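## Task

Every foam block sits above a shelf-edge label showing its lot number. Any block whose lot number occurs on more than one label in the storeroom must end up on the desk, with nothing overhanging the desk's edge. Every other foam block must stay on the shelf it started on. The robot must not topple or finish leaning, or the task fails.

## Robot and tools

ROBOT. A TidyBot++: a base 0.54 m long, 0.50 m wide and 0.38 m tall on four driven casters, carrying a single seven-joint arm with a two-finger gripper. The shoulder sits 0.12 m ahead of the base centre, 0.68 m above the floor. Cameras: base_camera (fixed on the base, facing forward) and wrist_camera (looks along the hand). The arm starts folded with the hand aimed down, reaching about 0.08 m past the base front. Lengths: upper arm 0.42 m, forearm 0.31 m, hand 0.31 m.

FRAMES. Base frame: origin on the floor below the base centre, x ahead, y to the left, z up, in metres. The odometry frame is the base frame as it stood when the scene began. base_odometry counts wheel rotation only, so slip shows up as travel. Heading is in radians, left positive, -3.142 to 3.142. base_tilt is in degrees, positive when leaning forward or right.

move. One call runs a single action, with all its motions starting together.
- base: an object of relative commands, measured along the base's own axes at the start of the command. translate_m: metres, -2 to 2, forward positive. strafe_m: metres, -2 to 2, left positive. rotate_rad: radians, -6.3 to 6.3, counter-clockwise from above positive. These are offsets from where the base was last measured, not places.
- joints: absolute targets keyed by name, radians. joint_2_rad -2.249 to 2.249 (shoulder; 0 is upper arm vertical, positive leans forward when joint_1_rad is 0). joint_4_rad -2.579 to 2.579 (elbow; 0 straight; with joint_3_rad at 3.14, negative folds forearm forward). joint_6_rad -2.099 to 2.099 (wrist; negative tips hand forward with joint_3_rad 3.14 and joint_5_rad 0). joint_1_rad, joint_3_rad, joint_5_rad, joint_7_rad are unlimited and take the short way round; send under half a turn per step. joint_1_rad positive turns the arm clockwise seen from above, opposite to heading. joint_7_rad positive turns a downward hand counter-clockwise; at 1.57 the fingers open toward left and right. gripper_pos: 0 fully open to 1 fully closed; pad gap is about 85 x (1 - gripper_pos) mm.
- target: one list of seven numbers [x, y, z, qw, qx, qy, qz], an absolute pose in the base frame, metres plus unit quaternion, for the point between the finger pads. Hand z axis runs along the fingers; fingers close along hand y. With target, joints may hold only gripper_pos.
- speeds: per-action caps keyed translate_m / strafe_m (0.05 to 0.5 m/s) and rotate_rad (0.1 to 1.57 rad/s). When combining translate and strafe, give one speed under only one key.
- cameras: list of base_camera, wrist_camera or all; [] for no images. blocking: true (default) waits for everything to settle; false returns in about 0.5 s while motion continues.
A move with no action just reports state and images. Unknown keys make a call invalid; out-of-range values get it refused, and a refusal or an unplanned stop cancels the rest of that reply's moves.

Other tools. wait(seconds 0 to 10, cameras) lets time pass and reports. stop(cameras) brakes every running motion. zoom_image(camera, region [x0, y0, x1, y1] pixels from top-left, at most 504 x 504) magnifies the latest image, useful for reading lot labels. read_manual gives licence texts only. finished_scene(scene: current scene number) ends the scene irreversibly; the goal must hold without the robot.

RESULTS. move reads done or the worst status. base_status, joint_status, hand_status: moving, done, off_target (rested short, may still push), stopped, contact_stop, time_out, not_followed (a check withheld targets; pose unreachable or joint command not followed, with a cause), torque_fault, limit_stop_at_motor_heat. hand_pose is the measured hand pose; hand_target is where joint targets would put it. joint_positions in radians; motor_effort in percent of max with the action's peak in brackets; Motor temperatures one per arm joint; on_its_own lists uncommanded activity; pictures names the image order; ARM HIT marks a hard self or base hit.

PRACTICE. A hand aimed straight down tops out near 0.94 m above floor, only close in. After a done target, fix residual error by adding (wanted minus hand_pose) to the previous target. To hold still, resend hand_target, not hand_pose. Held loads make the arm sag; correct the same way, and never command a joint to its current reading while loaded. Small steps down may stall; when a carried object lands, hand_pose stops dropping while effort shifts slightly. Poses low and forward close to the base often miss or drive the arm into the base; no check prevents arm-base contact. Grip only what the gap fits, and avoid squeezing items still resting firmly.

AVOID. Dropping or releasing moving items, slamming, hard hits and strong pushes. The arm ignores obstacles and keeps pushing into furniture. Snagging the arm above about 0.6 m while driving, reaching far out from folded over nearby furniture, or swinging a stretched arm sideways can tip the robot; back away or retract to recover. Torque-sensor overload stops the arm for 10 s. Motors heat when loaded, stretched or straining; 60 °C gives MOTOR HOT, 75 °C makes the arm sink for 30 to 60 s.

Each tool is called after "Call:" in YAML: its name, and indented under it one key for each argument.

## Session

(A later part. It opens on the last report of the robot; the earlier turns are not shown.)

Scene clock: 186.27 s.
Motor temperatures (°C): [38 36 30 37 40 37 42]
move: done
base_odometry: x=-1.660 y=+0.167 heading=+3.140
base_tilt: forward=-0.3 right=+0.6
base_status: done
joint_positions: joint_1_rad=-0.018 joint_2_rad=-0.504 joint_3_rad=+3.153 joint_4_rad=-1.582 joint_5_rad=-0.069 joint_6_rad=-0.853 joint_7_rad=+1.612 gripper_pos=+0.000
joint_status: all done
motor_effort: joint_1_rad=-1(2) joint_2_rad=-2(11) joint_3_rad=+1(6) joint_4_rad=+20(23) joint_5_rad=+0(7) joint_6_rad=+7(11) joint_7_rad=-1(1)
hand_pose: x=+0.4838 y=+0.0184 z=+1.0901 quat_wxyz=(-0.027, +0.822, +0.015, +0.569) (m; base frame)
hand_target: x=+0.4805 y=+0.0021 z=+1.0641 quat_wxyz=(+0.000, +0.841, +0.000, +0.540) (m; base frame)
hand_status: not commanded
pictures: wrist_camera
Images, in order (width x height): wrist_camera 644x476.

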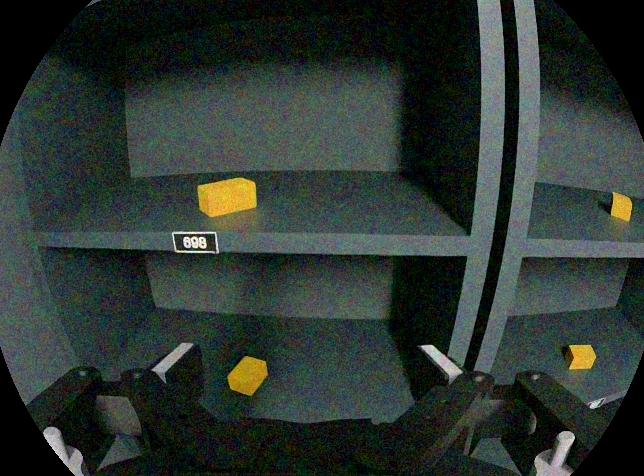

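Call:
move:
  base: {"strafe_m": 0.13}
  joints: {"joint_6_rad": -1.45}
  cameras: ["wrist_camera"]

Call:
zoom_image:
  camera: "wrist_camera"
  region: [200, 190, 420, 360]

Call:
zoom_image:
  camera: "wrist_camera"
  region: [520, 200, 620, 300]

Scene clock: 187.87 s.
Motor temperatures (°C): [38 36 30 37 40 37 42]
move: done
base_odometry: x=-1.661 y=+0.036 heading=+3.140
base_tilt: forward=-0.4 right=+0.6
base_status: done
joint_positions: joint_1_rad=-0.017 joint_2_rad=-0.504 joint_3_rad=+3.146 joint_4_rad=-1.582 joint_5_rad=-0.066 joint_6_rad=-1.401 joint_7_rad=+1.612 gripper_pos=+0.000
joint_status: all done
motor_effort: joint_1_rad=-1(1) joint_2_rad=+0(3) joint_3_rad=+1(2) joint_4_rad=+19(20) joint_5_rad=+0(1) joint_6_rad=+5(8) joint_7_rad=+0(1)
hand_pose: x=+0.3836 y=+0.0247 z=+0.9540 quat_wxyz=(-0.029, +0.945, +0.031, +0.325) (m; base frame)
hand_target: x=+0.3710 y=+0.0019 z=+0.9353 quat_wxyz=(+0.000, +0.957, +0.000, +0.292) (m; base frame)
hand_status: not commanded
pictures: wrist_camera
Images, in order (width x height): wrist_camera 644x476.

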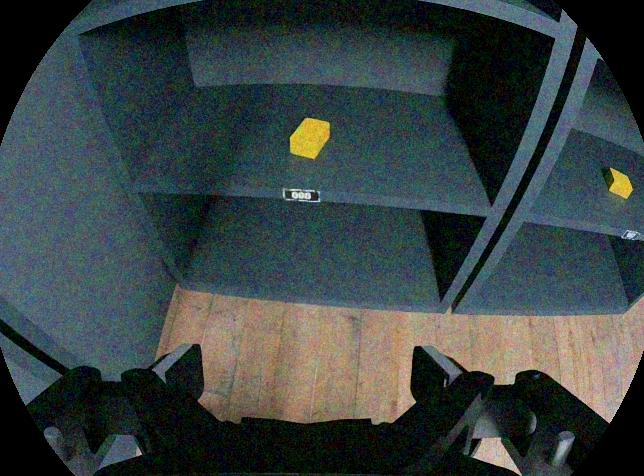

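Scaled by 2.291.

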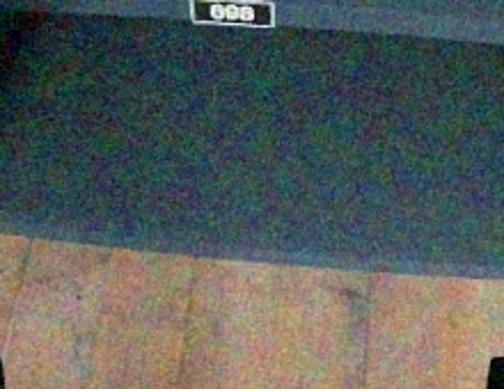

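Scaled by 5.040.

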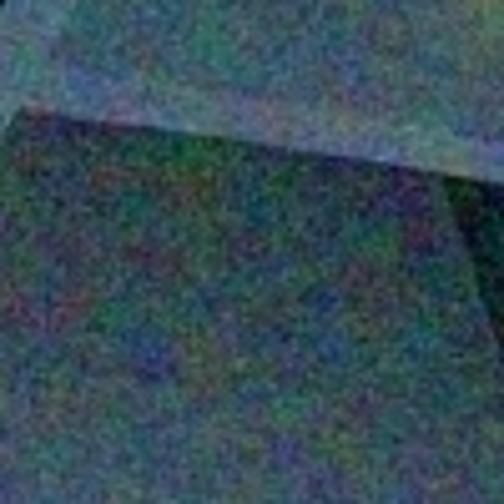

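Call:
zoom_image:
  camera: "wrist_camera"
  region: [280, 183, 324, 207]

Call:
move:
  joints: {"joint_1_rad": 0.0, "joint_2_rad": -0.4, "joint_4_rad": -2.35, "joint_6_rad": 0.3}
  cameras: ["wrist_camera"]

Call:
zoom_image:
  camera: "wrist_camera"
  region: [200, 240, 420, 420]

Scaled by 11.455.

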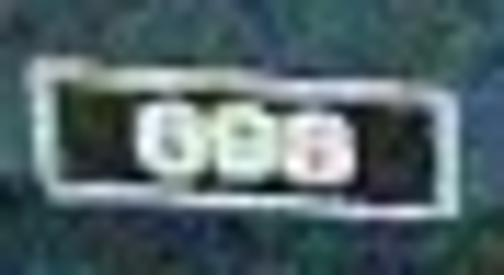

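Scene clock: 190.70 s.
Motor temperatures (°C): [38 36 30 37 40 37 42]
move: done
base_odometry: x=-1.661 y=+0.036 heading=+3.140
base_tilt: forward=-0.3 right=+0.6
base_status: not commanded
joint_positions: joint_1_rad=-0.017 joint_2_rad=-0.420 joint_3_rad=+3.146 joint_4_rad=-2.319 joint_5_rad=-0.066 joint_6_rad=+0.241 joint_7_rad=+1.612 gripper_pos=+0.000
joint_status: all done
motor_effort: joint_1_rad=+0(2) joint_2_rad=-6(8) joint_3_rad=+0(1) joint_4_rad=+22(23) joint_5_rad=+1(1) joint_6_rad=+9(10) joint_7_rad=+0(1)
hand_pose: x=+0.5551 y=+0.0021 z=+0.9374 quat_wxyz=(-0.007, +0.737, -0.009, +0.675) (m; base frame)
hand_target: x=+0.5575 y=+0.0022 z=+0.9284 quat_wxyz=(-0.001, +0.735, +0.000, +0.679) (m; base frame)
hand_status: not commanded
pictures: wrist_camera
Images, in order (width x height): wrist_camera 644x476.

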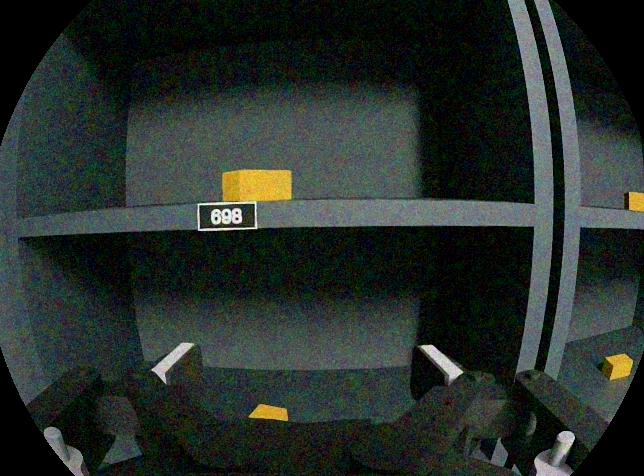

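Scaled by 2.291.

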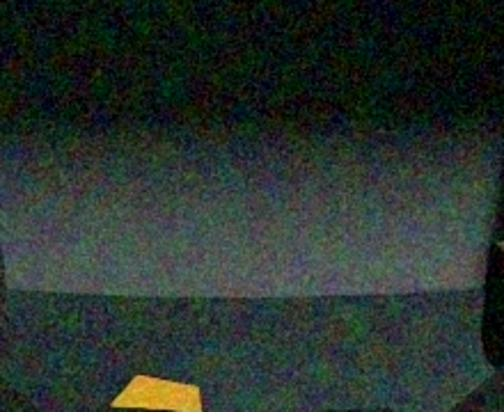

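Call:
move:
  joints: {"joint_6_rad": -0.45}
  cameras: ["wrist_camera"]

Call:
zoom_image:
  camera: "wrist_camera"
  region: [220, 180, 400, 320]

Scene clock: 192.27 s.
Motor temperatures (°C): [38 36 30 37 40 37 42]
move: done
base_odometry: x=-1.661 y=+0.036 heading=+3.140
base_tilt: forward=-0.4 right=+0.6
base_status: not commanded
joint_positions: joint_1_rad=-0.017 joint_2_rad=-0.416 joint_3_rad=+3.146 joint_4_rad=-2.331 joint_5_rad=-0.066 joint_6_rad=-0.408 joint_7_rad=+1.612 gripper_pos=+0.000
joint_status: all done
motor_effort: joint_1_rad=-1(1) joint_2_rad=-5(7) joint_3_rad=+1(1) joint_4_rad=+20(22) joint_5_rad=+0(1) joint_6_rad=+6(9) joint_7_rad=+0(1)
hand_pose: x=+0.4722 y=+0.0142 z=+0.7482 quat_wxyz=(-0.019, +0.917, +0.003, +0.398) (m; base frame)
hand_target: x=+0.4574 y=+0.0019 z=+0.7234 quat_wxyz=(+0.000, +0.932, +0.000, +0.362) (m; base frame)
hand_status: not commanded
pictures: wrist_camera
Images, in order (width x height): wrist_camera 644x476.

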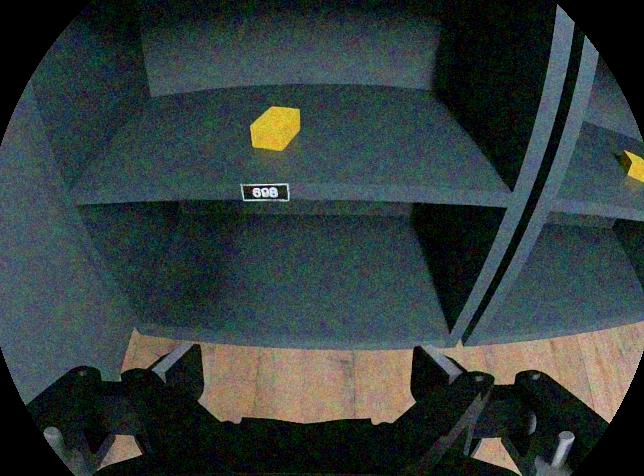

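Scaled by 2.800.

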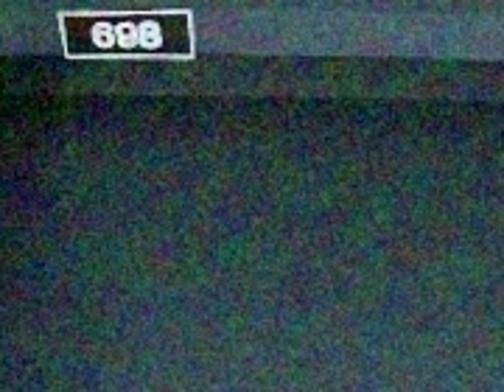

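Call:
move:
  target: [0.74, 0.175, 0.66, 0.116, 0.823, -0.182, 0.524]
  cameras: ["wrist_camera"]

Scene clock: 195.67 s.
Motor temperatures (°C): [38 36 30 37 40 37 42]
move: done
base_odometry: x=-1.661 y=+0.036 heading=+3.140
base_tilt: forward=-0.3 right=+0.6
base_status: not commanded
joint_positions: joint_1_rad=+1.760 joint_2_rad=-1.175 joint_3_rad=+1.542 joint_4_rad=-1.732 joint_5_rad=-0.826 joint_6_rad=-0.408 joint_7_rad=+1.273 gripper_pos=+0.000
joint_status: not commanded
motor_effort: joint_1_rad=-1(2) joint_2_rad=+30(31) joint_3_rad=+20(20) joint_4_rad=+8(22) joint_5_rad=+2(2) joint_6_rad=+7(8) joint_7_rad=+0(1)
hand_pose: x=+0.7234 y=+0.1588 z=+0.6639 quat_wxyz=(+0.152, +0.836, -0.161, +0.501) (m; base frame)
hand_target: x=+0.7400 y=+0.1750 z=+0.6600 quat_wxyz=(+0.116, +0.824, -0.182, +0.524) (m; base frame)
hand_status: done (0.023 m and 5.6 deg from the pose sent, 0.325 m and 31.9 deg at the start)
pictures: wrist_camera
Images, in order (width x height): wrist_camera 644x476.

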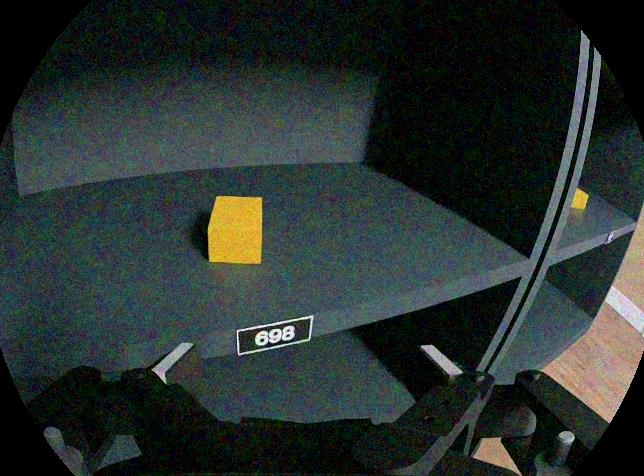

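Call:
move:
  target: [0.86, 0.175, 0.635, 0.116, 0.823, -0.182, 0.524]
  cameras: ["wrist_camera"]

Scene clock: 198.73 s.
Motor temperatures (°C): [38 36 30 37 40 37 42]
move: done
base_odometry: x=-1.661 y=+0.036 heading=+3.140
base_tilt: forward=-0.3 right=+0.6
base_status: not commanded
joint_positions: joint_1_rad=+2.038 joint_2_rad=-1.335 joint_3_rad=+1.552 joint_4_rad=-1.365 joint_5_rad=-0.953 joint_6_rad=-0.456 joint_7_rad=+1.234 gripper_pos=+0.000
joint_status: not commanded
motor_effort: joint_1_rad=+0(2) joint_2_rad=+38(40) joint_3_rad=+21(21) joint_4_rad=+5(9) joint_5_rad=+2(2) joint_6_rad=+7(8) joint_7_rad=+0(1)
hand_pose: x=+0.8576 y=+0.1689 z=+0.6583 quat_wxyz=(+0.143, +0.818, -0.150, +0.537) (m; base frame)
hand_target: x=+0.8600 y=+0.1750 z=+0.6350 quat_wxyz=(+0.116, +0.824, -0.182, +0.524) (m; base frame)
hand_status: done (0.024 m and 5.1 deg from the pose sent, 0.141 m and 5.6 deg at the start)
pictures: wrist_camera
Images, in order (width x height): wrist_camera 644x476.

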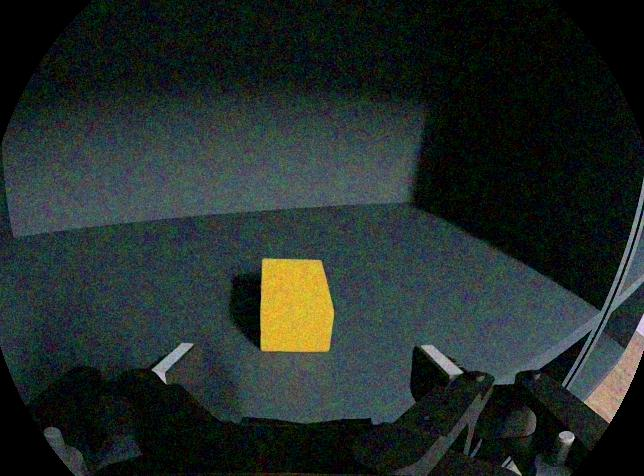

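Call:
move:
  target: [0.925, 0.155, 0.605, 0.116, 0.823, -0.182, 0.524]
  cameras: ["wrist_camera"]

Call:
move:
  target: [0.985, 0.129, 0.593, 0.116, 0.823, -0.182, 0.524]
  cameras: ["wrist_camera"]

Scene clock: 200.43 s.
Motor temperatures (°C): [38 36 30 37 40 37 42]
move: done
base_odometry: x=-1.661 y=+0.036 heading=+3.140
base_tilt: forward=-0.3 right=+0.6
base_status: not commanded
joint_positions: joint_1_rad=+2.210 joint_2_rad=-1.423 joint_3_rad=+1.571 joint_4_rad=-1.159 joint_5_rad=-1.002 joint_6_rad=-0.489 joint_7_rad=+1.179 gripper_pos=+0.000
joint_status: not commanded
motor_effort: joint_1_rad=-1(3) joint_2_rad=+42(44) joint_3_rad=+20(21) joint_4_rad=+3(6) joint_5_rad=+2(3) joint_6_rad=+8(8) joint_7_rad=+0(1)
hand_pose: x=+0.9252 y=+0.1462 z=+0.6334 quat_wxyz=(+0.144, +0.815, -0.152, +0.541) (m; base frame)
hand_target: x=+0.9250 y=+0.1550 z=+0.6050 quat_wxyz=(+0.116, +0.824, -0.182, +0.524) (m; base frame)
hand_status: done (0.030 m and 5.2 deg from the pose sent, 0.087 m and 5.1 deg at the start)
pictures: wrist_camera
Images, in order (width x height): wrist_camera 644x476.

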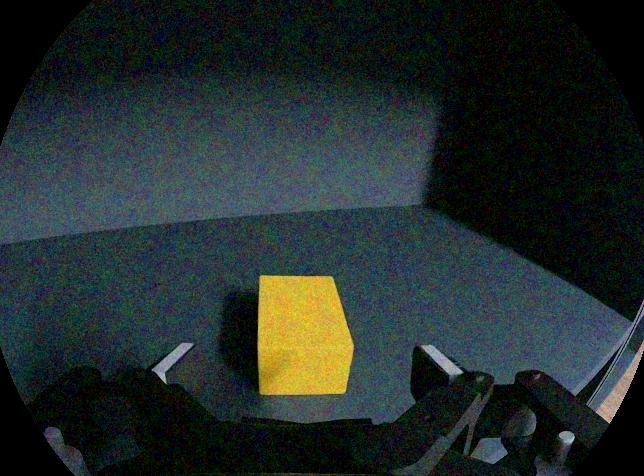

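Scene clock: 202.00 s.
Motor temperatures (°C): [38 36 30 37 40 37 42]
move: done
base_odometry: x=-1.661 y=+0.036 heading=+3.140
base_tilt: forward=-0.3 right=+0.6
base_status: not commanded
joint_positions: joint_1_rad=+2.384 joint_2_rad=-1.470 joint_3_rad=+1.625 joint_4_rad=-0.919 joint_5_rad=-1.016 joint_6_rad=-0.546 joint_7_rad=+1.091 gripper_pos=+0.000
joint_status: not commanded
motor_effort: joint_1_rad=+0(3) joint_2_rad=+48(48) joint_3_rad=+18(20) joint_4_rad=+1(4) joint_5_rad=+3(3) joint_6_rad=+7(8) joint_7_rad=+0(1)
hand_pose: x=+0.9872 y=+0.1208 z=+0.6309 quat_wxyz=(+0.142, +0.811, -0.154, +0.546) (m; base frame)
hand_target: x=+0.9850 y=+0.1290 z=+0.5930 quat_wxyz=(+0.116, +0.824, -0.182, +0.524) (m; base frame)
hand_status: done (0.039 m and 5.3 deg from the pose sent, 0.074 m and 5.2 deg at the start)
pictures: wrist_camera
Images, in order (width x height): wrist_camera 644x476.

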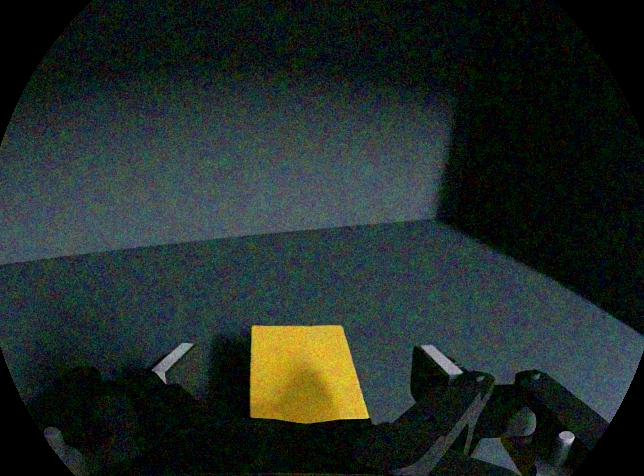

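Call:
move:
  target: [0.993, 0.125, 0.568, 0.116, 0.823, -0.182, 0.524]
  cameras: []

Call:
move:
  joints: {"gripper_pos": 0.6}
  cameras: ["wrist_camera"]

Scene clock: 203.03 s.
Motor temperatures (°C): [38 36 30 37 40 37 42]
move: done
base_odometry: x=-1.661 y=+0.036 heading=+3.140
base_tilt: forward=-0.3 right=+0.5
base_status: not commanded
joint_positions: joint_1_rad=+2.399 joint_2_rad=-1.519 joint_3_rad=+1.633 joint_4_rad=-0.886 joint_5_rad=-1.023 joint_6_rad=-0.546 joint_7_rad=+1.053 gripper_pos=+0.000
joint_status: not commanded
motor_effort: joint_1_rad=+0(1) joint_2_rad=+47(50) joint_3_rad=+17(18) joint_4_rad=+0(2) joint_5_rad=+3(3) joint_6_rad=+7(8) joint_7_rad=-1(1)
hand_pose: x=+0.9929 y=+0.1240 z=+0.6002 quat_wxyz=(+0.143, +0.815, -0.151, +0.541) (m; base frame)
hand_target: x=+0.9930 y=+0.1250 z=+0.5680 quat_wxyz=(+0.116, +0.824, -0.182, +0.524) (m; base frame)
hand_status: done (0.032 m and 5.2 deg from the pose sent, 0.063 m and 5.3 deg at the start)
pictures: none
No camera images: "cameras" was empty.

Scene clock: 203.90 s.
Motor temperatures (°C): [38 36 30 37 40 37 42]
move: done
base_odometry: x=-1.661 y=+0.036 heading=+3.140
base_tilt: forward=-0.3 right=+0.6
base_status: not commanded
joint_positions: joint_1_rad=+2.399 joint_2_rad=-1.519 joint_3_rad=+1.633 joint_4_rad=-0.886 joint_5_rad=-1.023 joint_6_rad=-0.546 joint_7_rad=+1.053 gripper_pos=+0.600
joint_status: all done
motor_effort: joint_1_rad=+0(1) joint_2_rad=+47(48) joint_3_rad=+17(18) joint_4_rad=+0(1) joint_5_rad=+3(3) joint_6_rad=+6(7) joint_7_rad=+0(1)
hand_pose: x=+0.9930 y=+0.1241 z=+0.6003 quat_wxyz=(+0.143, +0.815, -0.151, +0.541) (m; base frame)
hand_target: x=+0.9930 y=+0.1250 z=+0.5680 quat_wxyz=(+0.116, +0.824, -0.182, +0.524) (m; base frame)
hand_status: not commanded
pictures: wrist_camera
Images, in order (width x height): wrist_camera 644x476.

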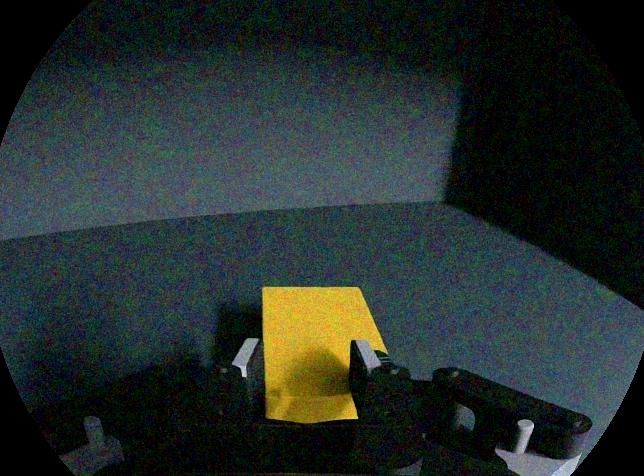

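Call:
move:
  joints: {"gripper_pos": 0.0}
  cameras: ["wrist_camera"]

Call:
move:
  target: [0.993, 0.125, 0.545, 0.116, 0.823, -0.182, 0.524]
  cameras: ["wrist_camera"]

Scene clock: 204.90 s.
Motor temperatures (°C): [38 36 30 37 40 37 42]
move: done
base_odometry: x=-1.661 y=+0.036 heading=+3.140
base_tilt: forward=-0.3 right=+0.6
base_status: not commanded
joint_positions: joint_1_rad=+2.399 joint_2_rad=-1.519 joint_3_rad=+1.633 joint_4_rad=-0.886 joint_5_rad=-1.023 joint_6_rad=-0.546 joint_7_rad=+1.053 gripper_pos=+0.000
joint_status: all done
motor_effort: joint_1_rad=+0(1) joint_2_rad=+48(48) joint_3_rad=+18(18) joint_4_rad=+1(1) joint_5_rad=+3(3) joint_6_rad=+7(8) joint_7_rad=+0(1)
hand_pose: x=+0.9930 y=+0.1241 z=+0.6003 quat_wxyz=(+0.143, +0.815, -0.151, +0.541) (m; base frame)
hand_target: x=+0.9930 y=+0.1250 z=+0.5680 quat_wxyz=(+0.116, +0.824, -0.182, +0.524) (m; base frame)
hand_status: not commanded
pictures: wrist_camera
Images, in order (width x height): wrist_camera 644x476.

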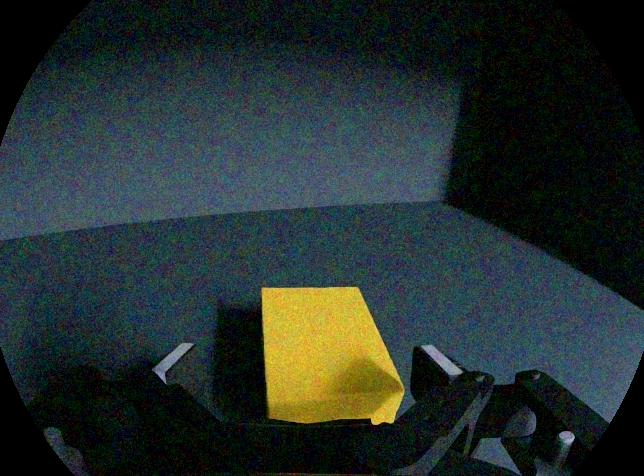

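Scene clock: 205.73 s.
Motor temperatures (°C): [38 36 30 37 40 37 42]
move: done
base_odometry: x=-1.661 y=+0.036 heading=+3.140
base_tilt: forward=-0.3 right=+0.6
base_status: not commanded
joint_positions: joint_1_rad=+2.399 joint_2_rad=-1.553 joint_3_rad=+1.633 joint_4_rad=-0.886 joint_5_rad=-1.026 joint_6_rad=-0.546 joint_7_rad=+1.029 gripper_pos=+0.000
joint_status: not commanded
motor_effort: joint_1_rad=+0(1) joint_2_rad=+48(49) joint_3_rad=+18(18) joint_4_rad=-1(1) joint_5_rad=+3(3) joint_6_rad=+7(7) joint_7_rad=+0(1)
hand_pose: x=+0.9907 y=+0.1224 z=+0.5751 quat_wxyz=(+0.146, +0.818, -0.153, +0.535) (m; base frame)
hand_target: x=+0.9930 y=+0.1250 z=+0.5450 quat_wxyz=(+0.116, +0.824, -0.182, +0.524) (m; base frame)
hand_status: done (0.030 m and 5.0 deg from the pose sent, 0.055 m and 5.2 deg at the start)
pictures: wrist_camera
Images, in order (width x height): wrist_camera 644x476.

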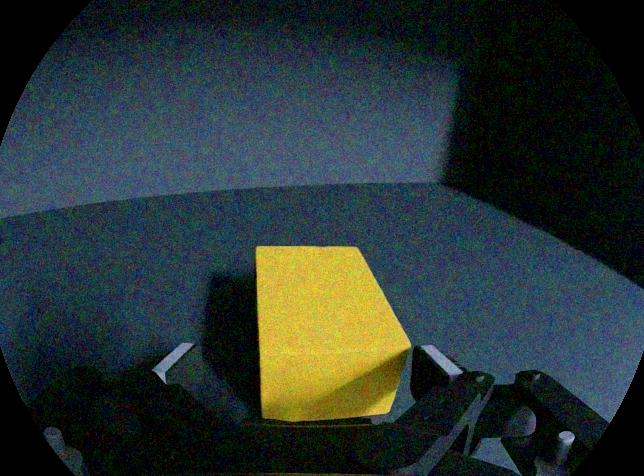

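Call:
move:
  target: [0.985, 0.114, 0.545, 0.116, 0.823, -0.182, 0.524]
  cameras: []

Call:
move:
  target: [1.022, 0.10, 0.54, 0.116, 0.823, -0.182, 0.524]
  cameras: ["wrist_camera"]

Scene clock: 208.57 s.
Motor temperatures (°C): [38 36 30 37 40 37 42]
move: done
base_odometry: x=-1.661 y=+0.036 heading=+3.140
base_tilt: forward=-0.3 right=+0.6
base_status: not commanded
joint_positions: joint_1_rad=+2.399 joint_2_rad=-1.552 joint_3_rad=+1.607 joint_4_rad=-0.925 joint_5_rad=-1.048 joint_6_rad=-0.543 joint_7_rad=+1.043 gripper_pos=+0.000
joint_status: not commanded
motor_effort: joint_1_rad=-1(2) joint_2_rad=+47(49) joint_3_rad=+18(18) joint_4_rad=+0(2) joint_5_rad=+3(3) joint_6_rad=+7(8) joint_7_rad=+0(1)
hand_pose: x=+0.9831 y=+0.1074 z=+0.5616 quat_wxyz=(+0.142, +0.822, -0.172, +0.524) (m; base frame)
hand_target: x=+0.9850 y=+0.1140 z=+0.5450 quat_wxyz=(+0.116, +0.824, -0.182, +0.524) (m; base frame)
hand_status: done (0.018 m and 3.2 deg from the pose sent, 0.032 m and 5.0 deg at the start)
pictures: none
No camera images: "cameras" was empty.

Scene clock: 209.77 s.
Motor temperatures (°C): [38 36 30 37 40 37 42]
move: done
base_odometry: x=-1.661 y=+0.036 heading=+3.140
base_tilt: forward=-0.3 right=+0.6
base_status: not commanded
joint_positions: joint_1_rad=+2.506 joint_2_rad=-1.559 joint_3_rad=+1.662 joint_4_rad=-0.762 joint_5_rad=-1.048 joint_6_rad=-0.543 joint_7_rad=+0.990 gripper_pos=+0.000
joint_status: not commanded
motor_effort: joint_1_rad=+0(2) joint_2_rad=+50(50) joint_3_rad=+16(19) joint_4_rad=-2(2) joint_5_rad=+3(3) joint_6_rad=+7(7) joint_7_rad=+0(1)
hand_pose: x=+1.0249 y=+0.0977 z=+0.5809 quat_wxyz=(+0.135, +0.812, -0.158, +0.545) (m; base frame)
hand_target: x=+1.0220 y=+0.1000 z=+0.5400 quat_wxyz=(+0.116, +0.824, -0.182, +0.524) (m; base frame)
hand_status: done (0.041 m and 4.4 deg from the pose sent, 0.045 m and 3.2 deg at the start)
pictures: wrist_camera
Images, in order (width x height): wrist_camera 644x476.

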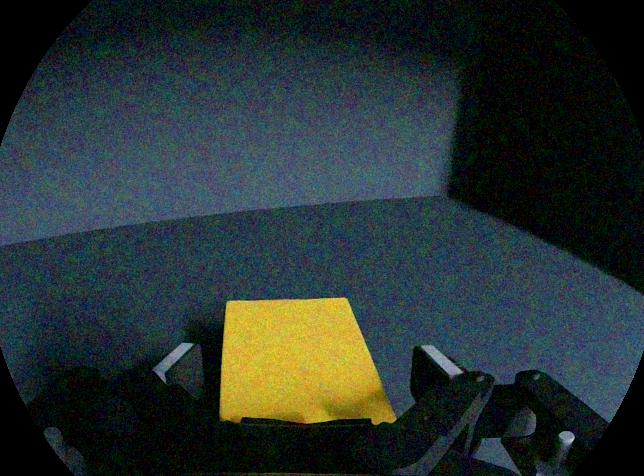

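Call:
move:
  target: [1.024, 0.103, 0.518, 0.116, 0.823, -0.182, 0.524]
  cameras: ["wrist_camera"]

Call:
move:
  joints: {"gripper_pos": 0.6}
  cameras: ["wrist_camera"]

Scene clock: 210.87 s.
Motor temperatures (°C): [38 36 30 37 40 37 42]
move: done
base_odometry: x=-1.661 y=+0.037 heading=+3.140
base_tilt: forward=-0.3 right=+0.6
base_status: not commanded
joint_positions: joint_1_rad=+2.511 joint_2_rad=-1.604 joint_3_rad=+1.683 joint_4_rad=-0.734 joint_5_rad=-1.048 joint_6_rad=-0.543 joint_7_rad=+0.935 gripper_pos=+0.000
joint_status: not commanded
motor_effort: joint_1_rad=+0(1) joint_2_rad=+50(52) joint_3_rad=+16(16) joint_4_rad=-2(3) joint_5_rad=+3(4) joint_6_rad=+6(7) joint_7_rad=+0(1)
hand_pose: x=+1.0268 y=+0.1045 z=+0.5540 quat_wxyz=(+0.133, +0.814, -0.158, +0.543) (m; base frame)
hand_target: x=+1.0240 y=+0.1030 z=+0.5180 quat_wxyz=(+0.116, +0.824, -0.182, +0.524) (m; base frame)
hand_status: done (0.036 m and 4.2 deg from the pose sent, 0.063 m and 4.4 deg at the start)
pictures: wrist_camera
Images, in order (width x height): wrist_camera 644x476.

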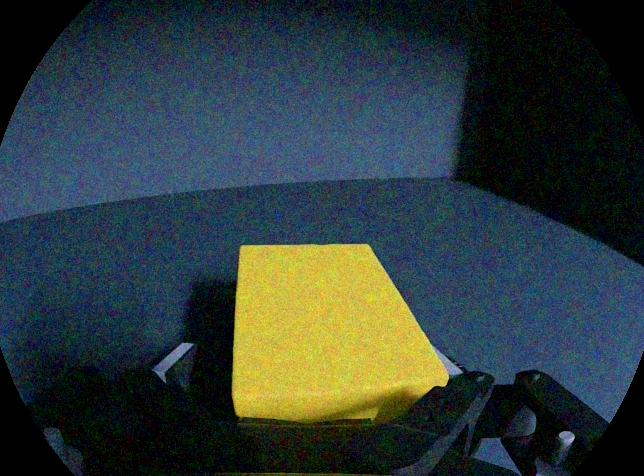

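Scene clock: 211.73 s.
Motor temperatures (°C): [38 36 30 37 40 37 42]
move: off_target
base_odometry: x=-1.661 y=+0.037 heading=+3.140
base_tilt: forward=-0.3 right=+0.6
base_status: not commanded
joint_positions: joint_1_rad=+2.511 joint_2_rad=-1.603 joint_3_rad=+1.687 joint_4_rad=-0.733 joint_5_rad=-1.048 joint_6_rad=-0.543 joint_7_rad=+0.935 gripper_pos=+0.384
joint_status: gripper_pos off_target (ended at +0.384, target +0.600)
motor_effort: joint_1_rad=+0(2) joint_2_rad=+47(50) joint_3_rad=+14(16) joint_4_rad=-2(4) joint_5_rad=+3(4) joint_6_rad=+6(7) joint_7_rad=+0(0)
hand_pose: x=+1.0273 y=+0.1048 z=+0.5563 quat_wxyz=(+0.134, +0.813, -0.157, +0.545) (m; base frame)
hand_target: x=+1.0240 y=+0.1030 z=+0.5180 quat_wxyz=(+0.116, +0.824, -0.182, +0.524) (m; base frame)
hand_status: not commanded
pictures: wrist_camera
Images, in order (width x height): wrist_camera 644x476.

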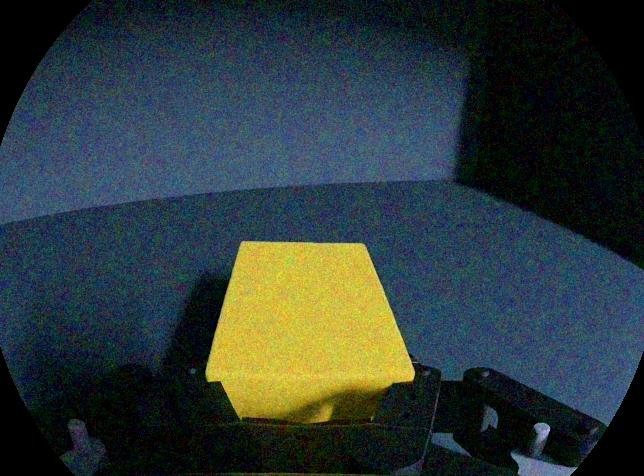

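Call:
move:
  target: [1.01, 0.105, 0.58, 0.116, 0.823, -0.182, 0.524]
  cameras: []

Call:
move:
  target: [0.80, 0.15, 0.64, 0.116, 0.823, -0.182, 0.524]
  cameras: ["wrist_camera"]

Call:
move:
  target: [0.62, 0.12, 0.72, 0.116, 0.823, -0.182, 0.524]
  cameras: ["wrist_camera"]

Scene clock: 213.07 s.
Motor temperatures (°C): [38 36 30 37 40 37 42]
move: done
base_odometry: x=-1.661 y=+0.037 heading=+3.140
base_tilt: forward=-0.3 right=+0.6
base_status: not commanded
joint_positions: joint_1_rad=+2.495 joint_2_rad=-1.512 joint_3_rad=+1.662 joint_4_rad=-0.785 joint_5_rad=-1.048 joint_6_rad=-0.554 joint_7_rad=+0.993 gripper_pos=+0.384
joint_status: not commanded
motor_effort: joint_1_rad=+0(1) joint_2_rad=+49(54) joint_3_rad=+17(17) joint_4_rad=+0(3) joint_5_rad=+3(4) joint_6_rad=+7(8) joint_7_rad=+0(0)
hand_pose: x=+1.0216 y=+0.0958 z=+0.6160 quat_wxyz=(+0.125, +0.805, -0.175, +0.553) (m; base frame)
hand_target: x=+1.0100 y=+0.1050 z=+0.5800 quat_wxyz=(+0.116, +0.824, -0.182, +0.524) (m; base frame)
hand_status: done (0.039 m and 4.1 deg from the pose sent, 0.029 m and 4.4 deg at the start)
pictures: none
No camera images: "cameras" was empty.

Scene clock: 215.13 s.
Motor temperatures (°C): [38 36 30 37 40 37 42]
move: done
base_odometry: x=-1.661 y=+0.037 heading=+3.140
base_tilt: forward=-0.3 right=+0.6
base_status: not commanded
joint_positions: joint_1_rad=+1.961 joint_2_rad=-1.225 joint_3_rad=+1.462 joint_4_rad=-1.576 joint_5_rad=-1.048 joint_6_rad=-0.371 joint_7_rad=+1.266 gripper_pos=+0.384
joint_status: not commanded
motor_effort: joint_1_rad=-1(2) joint_2_rad=+34(51) joint_3_rad=+20(21) joint_4_rad=+7(8) joint_5_rad=+1(3) joint_6_rad=+9(9) joint_7_rad=+0(1)
hand_pose: x=+0.8046 y=+0.1499 z=+0.6392 quat_wxyz=(+0.084, +0.821, -0.226, +0.517) (m; base frame)
hand_target: x=+0.8000 y=+0.1500 z=+0.6400 quat_wxyz=(+0.116, +0.824, -0.182, +0.524) (m; base frame)
hand_status: done (0.005 m and 6.3 deg from the pose sent, 0.229 m and 4.1 deg at the start)
pictures: wrist_camera
Images, in order (width x height): wrist_camera 644x476.

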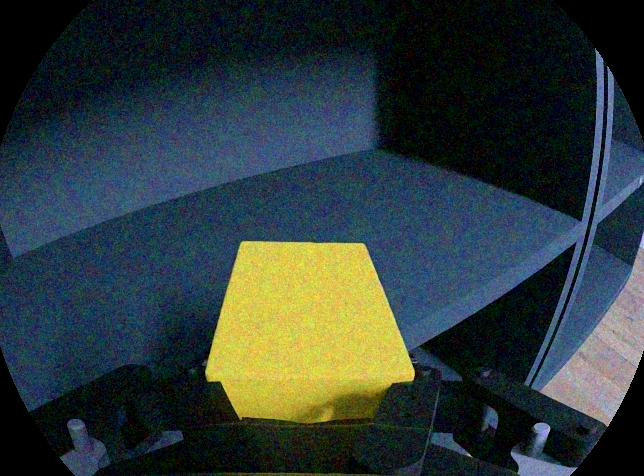

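Scene clock: 216.80 s.
Motor temperatures (°C): [38 36 30 37 40 37 42]
move: done
base_odometry: x=-1.661 y=+0.037 heading=+3.140
base_tilt: forward=-0.3 right=+0.6
base_status: not commanded
joint_positions: joint_1_rad=+1.497 joint_2_rad=-0.941 joint_3_rad=+1.641 joint_4_rad=-2.033 joint_5_rad=-0.689 joint_6_rad=-0.286 joint_7_rad=+1.236 gripper_pos=+0.384
joint_status: not commanded
motor_effort: joint_1_rad=+0(2) joint_2_rad=+21(35) joint_3_rad=+16(21) joint_4_rad=+12(13) joint_5_rad=+1(2) joint_6_rad=+7(9) joint_7_rad=+0(1)
hand_pose: x=+0.6213 y=+0.1269 z=+0.7067 quat_wxyz=(+0.105, +0.835, -0.194, +0.505) (m; base frame)
hand_target: x=+0.6200 y=+0.1200 z=+0.7200 quat_wxyz=(+0.116, +0.824, -0.182, +0.524) (m; base frame)
hand_status: done (0.015 m and 3.2 deg from the pose sent, 0.204 m and 6.3 deg at the start)
pictures: wrist_camera
Images, in order (width x height): wrist_camera 644x476.

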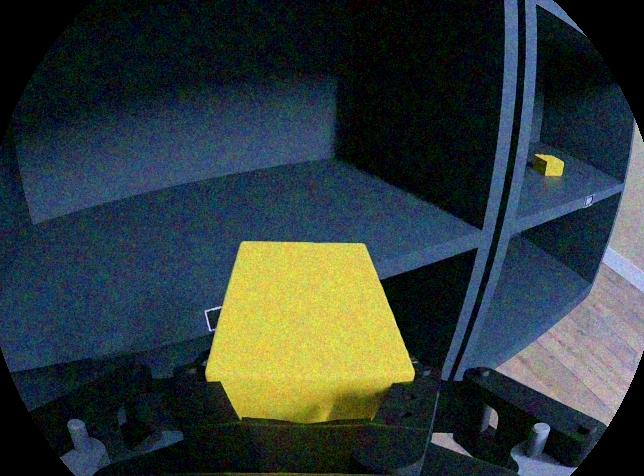

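Call:
move:
  base: {"translate_m": -1.15, "strafe_m": -0.2, "rotate_rad": -1.57}
  target: [0.52, 0.0, 0.95, 0.0, 0.829, 0.0, 0.559]
  cameras: ["wrist_camera"]

Scene clock: 221.13 s.
Motor temperatures (°C): [38 36 30 37 40 37 42]
move: done
base_odometry: x=-0.510 y=+0.234 heading=+1.568
base_tilt: forward=-0.3 right=+0.6
base_status: done
joint_positions: joint_1_rad=+0.013 joint_2_rad=-0.517 joint_3_rad=+3.138 joint_4_rad=-2.032 joint_5_rad=-0.068 joint_6_rad=-0.387 joint_7_rad=+1.531 gripper_pos=+0.384
joint_status: not commanded
motor_effort: joint_1_rad=+0(2) joint_2_rad=-4(22) joint_3_rad=+1(18) joint_4_rad=+23(23) joint_5_rad=+0(2) joint_6_rad=+9(9) joint_7_rad=-1(1)
hand_pose: x=+0.5194 y=+0.0056 z=+0.9640 quat_wxyz=(-0.037, +0.813, -0.038, +0.580) (m; base frame)
hand_target: x=+0.5200 y=+0.0000 z=+0.9500 quat_wxyz=(+0.000, +0.829, +0.000, +0.559) (m; base frame)
hand_status: done (0.015 m and 6.8 deg from the pose sent, 0.292 m and 26.1 deg at the start)
pictures: wrist_camera
Images, in order (width x height): wrist_camera 644x476.

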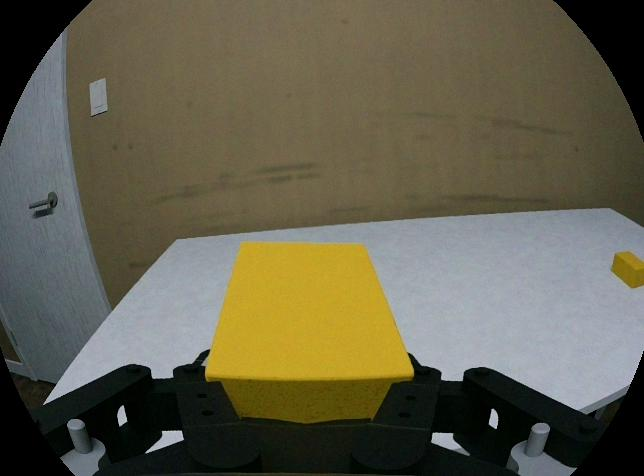

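Call:
move:
  base: {"translate_m": 0.2}
  target: [0.64, 0.0, 0.86, 0.0, 0.829, 0.0, 0.559]
  cameras: []

Call:
move:
  target: [0.66, 0.0, 0.80, 0.0, 0.829, 0.0, 0.559]
  cameras: ["wrist_camera"]

Call:
move:
  target: [0.66, 0.0, 0.78, 0.0, 0.829, 0.0, 0.559]
  cameras: []

Call:
move:
  target: [0.66, 0.0, 0.765, 0.0, 0.829, 0.0, 0.559]
  cameras: ["wrist_camera"]

Scene clock: 223.10 s.
Motor temperatures (°C): [38 36 30 37 40 37 42]
move: done
base_odometry: x=-0.510 y=+0.435 heading=+1.568
base_tilt: forward=-0.3 right=+0.6
base_status: done
joint_positions: joint_1_rad=-0.004 joint_2_rad=-0.140 joint_3_rad=+3.151 joint_4_rad=-2.079 joint_5_rad=-0.066 joint_6_rad=-0.045 joint_7_rad=+1.531 gripper_pos=+0.384
joint_status: not commanded
motor_effort: joint_1_rad=+0(1) joint_2_rad=-15(19) joint_3_rad=+0(2) joint_4_rad=+22(23) joint_5_rad=+1(1) joint_6_rad=+8(9) joint_7_rad=+0(1)
hand_pose: x=+0.6387 y=-0.0007 z=+0.8606 quat_wxyz=(-0.029, +0.836, -0.046, +0.546) (m; base frame)
hand_target: x=+0.6400 y=+0.0000 z=+0.8600 quat_wxyz=(+0.000, +0.829, +0.000, +0.559) (m; base frame)
hand_status: done (0.002 m and 6.5 deg from the pose sent, 0.159 m and 6.8 deg at the start)
pictures: none
No camera images: "cameras" was empty.

Scene clock: 224.47 s.
Motor temperatures (°C): [38 36 30 37 40 37 42]
move: done
base_odometry: x=-0.510 y=+0.435 heading=+1.568
base_tilt: forward=-0.3 right=+0.6
base_status: not commanded
joint_positions: joint_1_rad=-0.004 joint_2_rad=-0.013 joint_3_rad=+3.151 joint_4_rad=-2.182 joint_5_rad=-0.050 joint_6_rad=+0.190 joint_7_rad=+1.531 gripper_pos=+0.384
joint_status: not commanded
motor_effort: joint_1_rad=+0(1) joint_2_rad=-18(21) joint_3_rad=+0(1) joint_4_rad=+19(22) joint_5_rad=+1(1) joint_6_rad=+8(9) joint_7_rad=+0(1)
hand_pose: x=+0.6590 y=-0.0045 z=+0.8015 quat_wxyz=(-0.019, +0.835, -0.042, +0.548) (m; base frame)
hand_target: x=+0.6600 y=+0.0000 z=+0.8000 quat_wxyz=(+0.000, +0.829, +0.000, +0.559) (m; base frame)
hand_status: done (0.005 m and 5.5 deg from the pose sent, 0.064 m and 6.5 deg at the start)
pictures: wrist_camera
Images, in order (width x height): wrist_camera 644x476.

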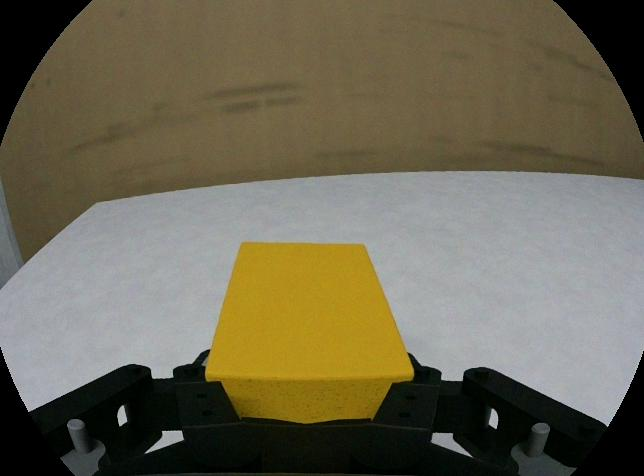

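Scene clock: 225.50 s.
Motor temperatures (°C): [38 36 30 37 40 37 42]
move: done
base_odometry: x=-0.510 y=+0.435 heading=+1.568
base_tilt: forward=-0.3 right=+0.6
base_status: not commanded
joint_positions: joint_1_rad=-0.004 joint_2_rad=+0.017 joint_3_rad=+3.151 joint_4_rad=-2.225 joint_5_rad=-0.050 joint_6_rad=+0.277 joint_7_rad=+1.531 gripper_pos=+0.384
joint_status: not commanded
motor_effort: joint_1_rad=-1(1) joint_2_rad=-19(19) joint_3_rad=+0(0) joint_4_rad=+19(20) joint_5_rad=+1(1) joint_6_rad=+9(9) joint_7_rad=+0(0)
hand_pose: x=+0.6599 y=-0.0058 z=+0.7879 quat_wxyz=(-0.017, +0.831, -0.043, +0.555) (m; base frame)
hand_target: x=+0.6600 y=+0.0000 z=+0.7800 quat_wxyz=(+0.000, +0.829, +0.000, +0.559) (m; base frame)
hand_status: done (0.010 m and 5.3 deg from the pose sent, 0.022 m and 5.5 deg at the start)
pictures: none
No camera images: "cameras" was empty.

Scene clock: 226.23 s.
Motor temperatures (°C): [38 36 30 37 40 37 42]
move: done
base_odometry: x=-0.510 y=+0.435 heading=+1.568
base_tilt: forward=-0.3 right=+0.6
base_status: not commanded
joint_positions: joint_1_rad=-0.004 joint_2_rad=+0.047 joint_3_rad=+3.151 joint_4_rad=-2.255 joint_5_rad=-0.050 joint_6_rad=+0.342 joint_7_rad=+1.531 gripper_pos=+0.384
joint_status: not commanded
motor_effort: joint_1_rad=+0(1) joint_2_rad=-19(20) joint_3_rad=+0(0) joint_4_rad=+17(19) joint_5_rad=+1(1) joint_6_rad=+8(9) joint_7_rad=-1(1)
hand_pose: x=+0.6608 y=-0.0067 z=+0.7741 quat_wxyz=(-0.016, +0.829, -0.043, +0.557) (m; base frame)
hand_target: x=+0.6600 y=+0.0000 z=+0.7650 quat_wxyz=(+0.000, +0.829, +0.000, +0.559) (m; base frame)
hand_status: done (0.011 m and 5.2 deg from the pose sent, 0.024 m and 5.3 deg at the start)
pictures: wrist_camera
Images, in order (width x height): wrist_camera 644x476.

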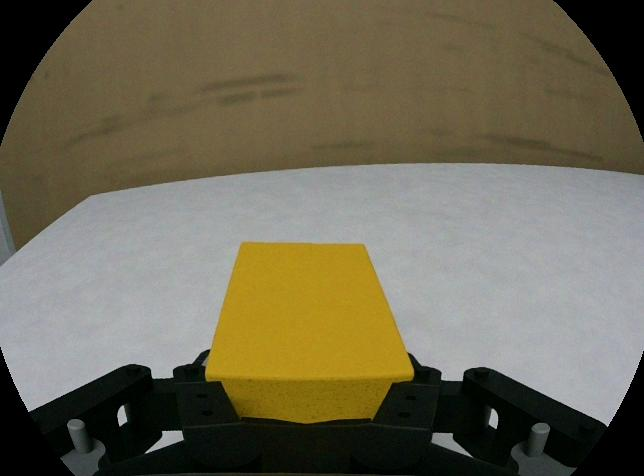

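Call:
move:
  target: [0.66, 0.0, 0.75, 0.0, 0.829, 0.0, 0.559]
  cameras: []

Call:
move:
  target: [0.66, 0.0, 0.738, 0.0, 0.829, 0.0, 0.559]
  cameras: []

Call:
move:
  target: [0.66, 0.0, 0.726, 0.0, 0.829, 0.0, 0.559]
  cameras: ["wrist_camera"]

Scene clock: 227.17 s.
Motor temperatures (°C): [38 36 30 37 40 37 42]
move: done
base_odometry: x=-0.510 y=+0.435 heading=+1.568
base_tilt: forward=-0.3 right=+0.6
base_status: not commanded
joint_positions: joint_1_rad=-0.004 joint_2_rad=+0.081 joint_3_rad=+3.151 joint_4_rad=-2.284 joint_5_rad=-0.050 joint_6_rad=+0.405 joint_7_rad=+1.531 gripper_pos=+0.384
joint_status: not commanded
motor_effort: joint_1_rad=+0(1) joint_2_rad=-19(21) joint_3_rad=+0(1) joint_4_rad=+17(18) joint_5_rad=+1(1) joint_6_rad=+8(9) joint_7_rad=+0(1)
hand_pose: x=+0.6614 y=-0.0076 z=+0.7588 quat_wxyz=(-0.014, +0.829, -0.043, +0.557) (m; base frame)
hand_target: x=+0.6600 y=+0.0000 z=+0.7500 quat_wxyz=(+0.000, +0.829, +0.000, +0.559) (m; base frame)
hand_status: done (0.012 m and 5.2 deg from the pose sent, 0.025 m and 5.2 deg at the start)
pictures: none
No camera images: "cameras" was empty.

Scene clock: 227.87 s.
Motor temperatures (°C): [38 36 30 37 40 37 42]
move: done
base_odometry: x=-0.510 y=+0.435 heading=+1.568
base_tilt: forward=-0.3 right=+0.6
base_status: not commanded
joint_positions: joint_1_rad=-0.004 joint_2_rad=+0.110 joint_3_rad=+3.151 joint_4_rad=-2.306 joint_5_rad=-0.050 joint_6_rad=+0.456 joint_7_rad=+1.531 gripper_pos=+0.384
joint_status: not commanded
motor_effort: joint_1_rad=-1(1) joint_2_rad=-20(22) joint_3_rad=+0(0) joint_4_rad=+17(18) joint_5_rad=+1(1) joint_6_rad=+8(9) joint_7_rad=+0(1)
hand_pose: x=+0.6619 y=-0.0083 z=+0.7470 quat_wxyz=(-0.013, +0.829, -0.043, +0.557) (m; base frame)
hand_target: x=+0.6600 y=+0.0000 z=+0.7380 quat_wxyz=(+0.000, +0.829, +0.000, +0.559) (m; base frame)
hand_status: done (0.012 m and 5.2 deg from the pose sent, 0.022 m and 5.2 deg at the start)
pictures: none
No camera images: "cameras" was empty.

Scene clock: 228.53 s.
Motor temperatures (°C): [38 36 30 37 40 37 42]
move: done
base_odometry: x=-0.510 y=+0.435 heading=+1.568
base_tilt: forward=-0.3 right=+0.6
base_status: not commanded
joint_positions: joint_1_rad=-0.004 joint_2_rad=+0.127 joint_3_rad=+3.151 joint_4_rad=-2.323 joint_5_rad=-0.050 joint_6_rad=+0.515 joint_7_rad=+1.531 gripper_pos=+0.384
joint_status: not commanded
motor_effort: joint_1_rad=+0(1) joint_2_rad=-18(20) joint_3_rad=+1(1) joint_4_rad=+16(18) joint_5_rad=+1(1) joint_6_rad=+8(8) joint_7_rad=+0(1)
hand_pose: x=+0.6636 y=-0.0091 z=+0.7461 quat_wxyz=(-0.012, +0.822, -0.043, +0.567) (m; base frame)
hand_target: x=+0.6600 y=+0.0000 z=+0.7260 quat_wxyz=(+0.000, +0.829, +0.000, +0.559) (m; base frame)
hand_status: done (0.022 m and 5.3 deg from the pose sent, 0.023 m and 5.2 deg at the start)
pictures: wrist_camera
Images, in order (width x height): wrist_camera 644x476.

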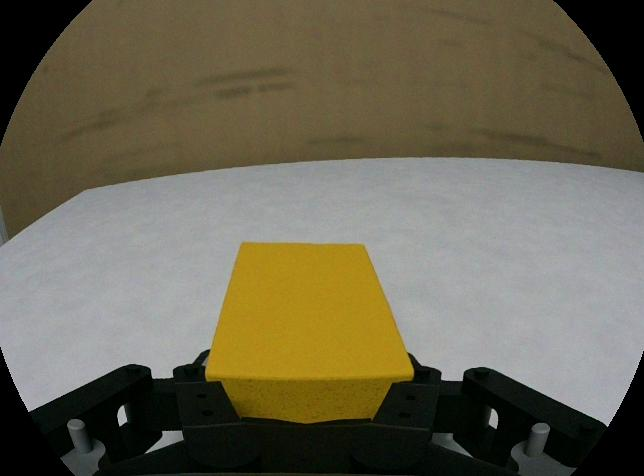

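Call:
move:
  joints: {"gripper_pos": 0.0}
  cameras: []

Call:
move:
  base: {"translate_m": -0.28}
  target: [0.62, 0.0, 0.80, 0.0, 0.829, 0.0, 0.559]
  cameras: ["wrist_camera"]

Call:
move:
  base: {"rotate_rad": 1.572, "translate_m": -0.08}
  joints: {"joint_1_rad": 0.017, "joint_2_rad": -0.5, "joint_3_rad": 3.14, "joint_4_rad": -1.6, "joint_5_rad": 0.0, "joint_6_rad": -0.9, "joint_7_rad": 1.57}
  cameras: []

Call:
move:
  base: {"translate_m": 1.1, "strafe_m": 0.04}
  cameras: ["wrist_camera"]

Scene clock: 229.67 s.
Motor temperatures (°C): [38 36 30 37 40 37 42]
move: done
base_odometry: x=-0.510 y=+0.435 heading=+1.568
base_tilt: forward=-0.3 right=+0.6
base_status: not commanded
joint_positions: joint_1_rad=-0.004 joint_2_rad=+0.134 joint_3_rad=+3.151 joint_4_rad=-2.323 joint_5_rad=-0.050 joint_6_rad=+0.516 joint_7_rad=+1.531 gripper_pos=+0.000
joint_status: all done
motor_effort: joint_1_rad=+0(1) joint_2_rad=-20(21) joint_3_rad=+0(1) joint_4_rad=+14(16) joint_5_rad=+1(1) joint_6_rad=+8(9) joint_7_rad=+0(1)
hand_pose: x=+0.6640 y=-0.0091 z=+0.7421 quat_wxyz=(-0.011, +0.824, -0.043, +0.564) (m; base frame)
hand_target: x=+0.6600 y=+0.0000 z=+0.7260 quat_wxyz=(+0.000, +0.829, +0.000, +0.559) (m; base frame)
hand_status: not commanded
pictures: none
No camera images: "cameras" was empty.

Scene clock: 231.63 s.
Motor temperatures (°C): [38 36 30 37 40 37 42]
move: done
base_odometry: x=-0.510 y=+0.155 heading=+1.568
base_tilt: forward=-0.3 right=+0.6
base_status: done
joint_positions: joint_1_rad=-0.004 joint_2_rad=-0.099 joint_3_rad=+3.151 joint_4_rad=-2.306 joint_5_rad=-0.050 joint_6_rad=+0.288 joint_7_rad=+1.531 gripper_pos=+0.000
joint_status: not commanded
motor_effort: joint_1_rad=+0(2) joint_2_rad=-15(23) joint_3_rad=+0(2) joint_4_rad=+18(20) joint_5_rad=+1(1) joint_6_rad=+8(9) joint_7_rad=+0(1)
hand_pose: x=+0.6229 y=-0.0058 z=+0.8077 quat_wxyz=(-0.018, +0.818, -0.042, +0.574) (m; base frame)
hand_target: x=+0.6200 y=+0.0000 z=+0.8000 quat_wxyz=(+0.000, +0.829, +0.000, +0.559) (m; base frame)
hand_status: done (0.010 m and 5.7 deg from the pose sent, 0.073 m and 5.2 deg at the start)
pictures: wrist_camera
Images, in order (width x height): wrist_camera 644x476.

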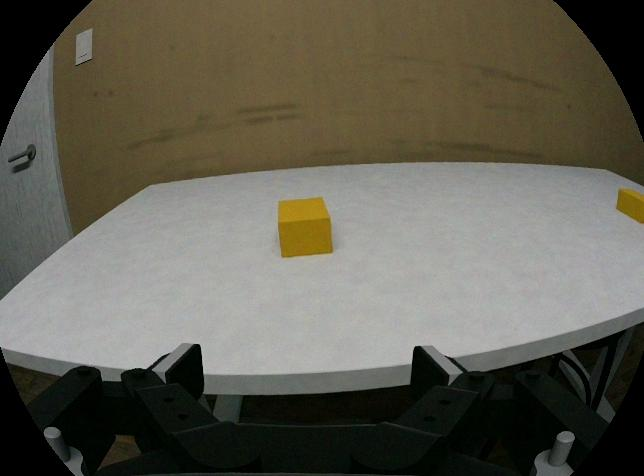

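Scene clock: 234.00 s.
Motor temperatures (°C): [38 36 30 37 40 37 42]
move: done
base_odometry: x=-0.510 y=+0.075 heading=+3.139
base_tilt: forward=-0.3 right=+0.6
base_status: done
joint_positions: joint_1_rad=-0.001 joint_2_rad=-0.493 joint_3_rad=+3.140 joint_4_rad=-1.612 joint_5_rad=-0.050 joint_6_rad=-0.849 joint_7_rad=+1.531 gripper_pos=+0.000
joint_status: all done
motor_effort: joint_1_rad=+0(3) joint_2_rad=-2(18) joint_3_rad=+1(4) joint_4_rad=+20(23) joint_5_rad=+0(2) joint_6_rad=+9(9) joint_7_rad=+0(1)
hand_pose: x=+0.4896 y=+0.0139 z=+1.0692 quat_wxyz=(-0.036, +0.832, -0.019, +0.553) (m; base frame)
hand_target: x=+0.4805 y=-0.0040 z=+1.0641 quat_wxyz=(+0.004, +0.841, -0.007, +0.540) (m; base frame)
hand_status: not commanded
pictures: none
No camera images: "cameras" was empty.

Scene clock: 237.60 s.
Motor temperatures (°C): [38 36 30 37 40 37 42]
move: done
base_odometry: x=-1.611 y=+0.037 heading=+3.140
base_tilt: forward=-0.3 right=+0.6
base_status: done
joint_positions: joint_1_rad=-0.001 joint_2_rad=-0.497 joint_3_rad=+3.140 joint_4_rad=-1.612 joint_5_rad=-0.050 joint_6_rad=-0.853 joint_7_rad=+1.531 gripper_pos=+0.000
joint_status: not commanded
motor_effort: joint_1_rad=+0(1) joint_2_rad=-2(6) joint_3_rad=+1(1) joint_4_rad=+20(22) joint_5_rad=+1(1) joint_6_rad=+8(9) joint_7_rad=+0(1)
hand_pose: x=+0.4876 y=+0.0139 z=+1.0698 quat_wxyz=(-0.036, +0.832, -0.019, +0.553) (m; base frame)
hand_target: x=+0.4805 y=-0.0040 z=+1.0641 quat_wxyz=(+0.004, +0.841, -0.007, +0.540) (m; base frame)
hand_status: not commanded
pictures: wrist_camera
Images, in order (width x height): wrist_camera 644x476.

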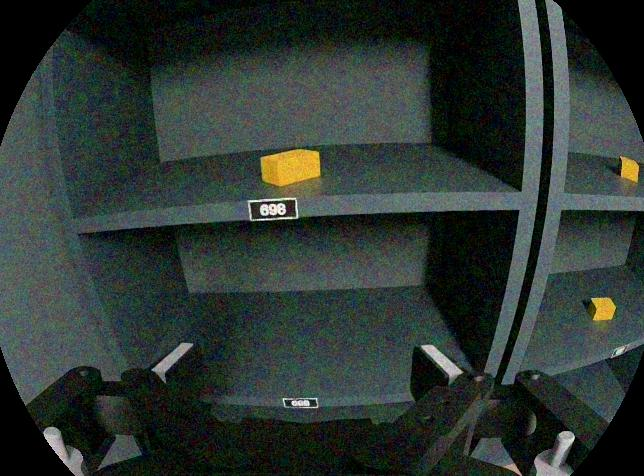

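Call:
zoom_image:
  camera: "wrist_camera"
  region: [600, 338, 636, 362]

Call:
zoom_image:
  camera: "wrist_camera"
  region: [240, 130, 350, 220]

Scaled by 14.000.

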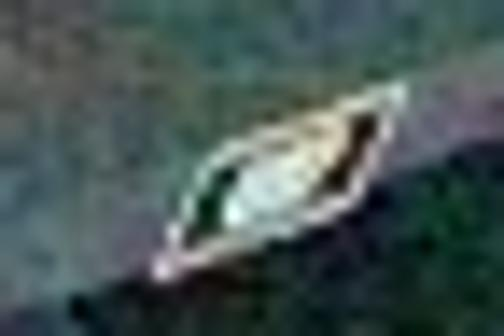

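Scaled by 4.582.

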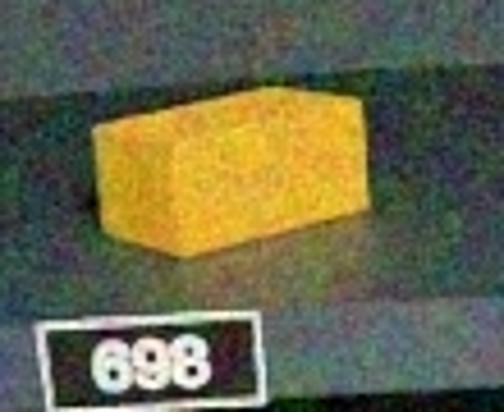

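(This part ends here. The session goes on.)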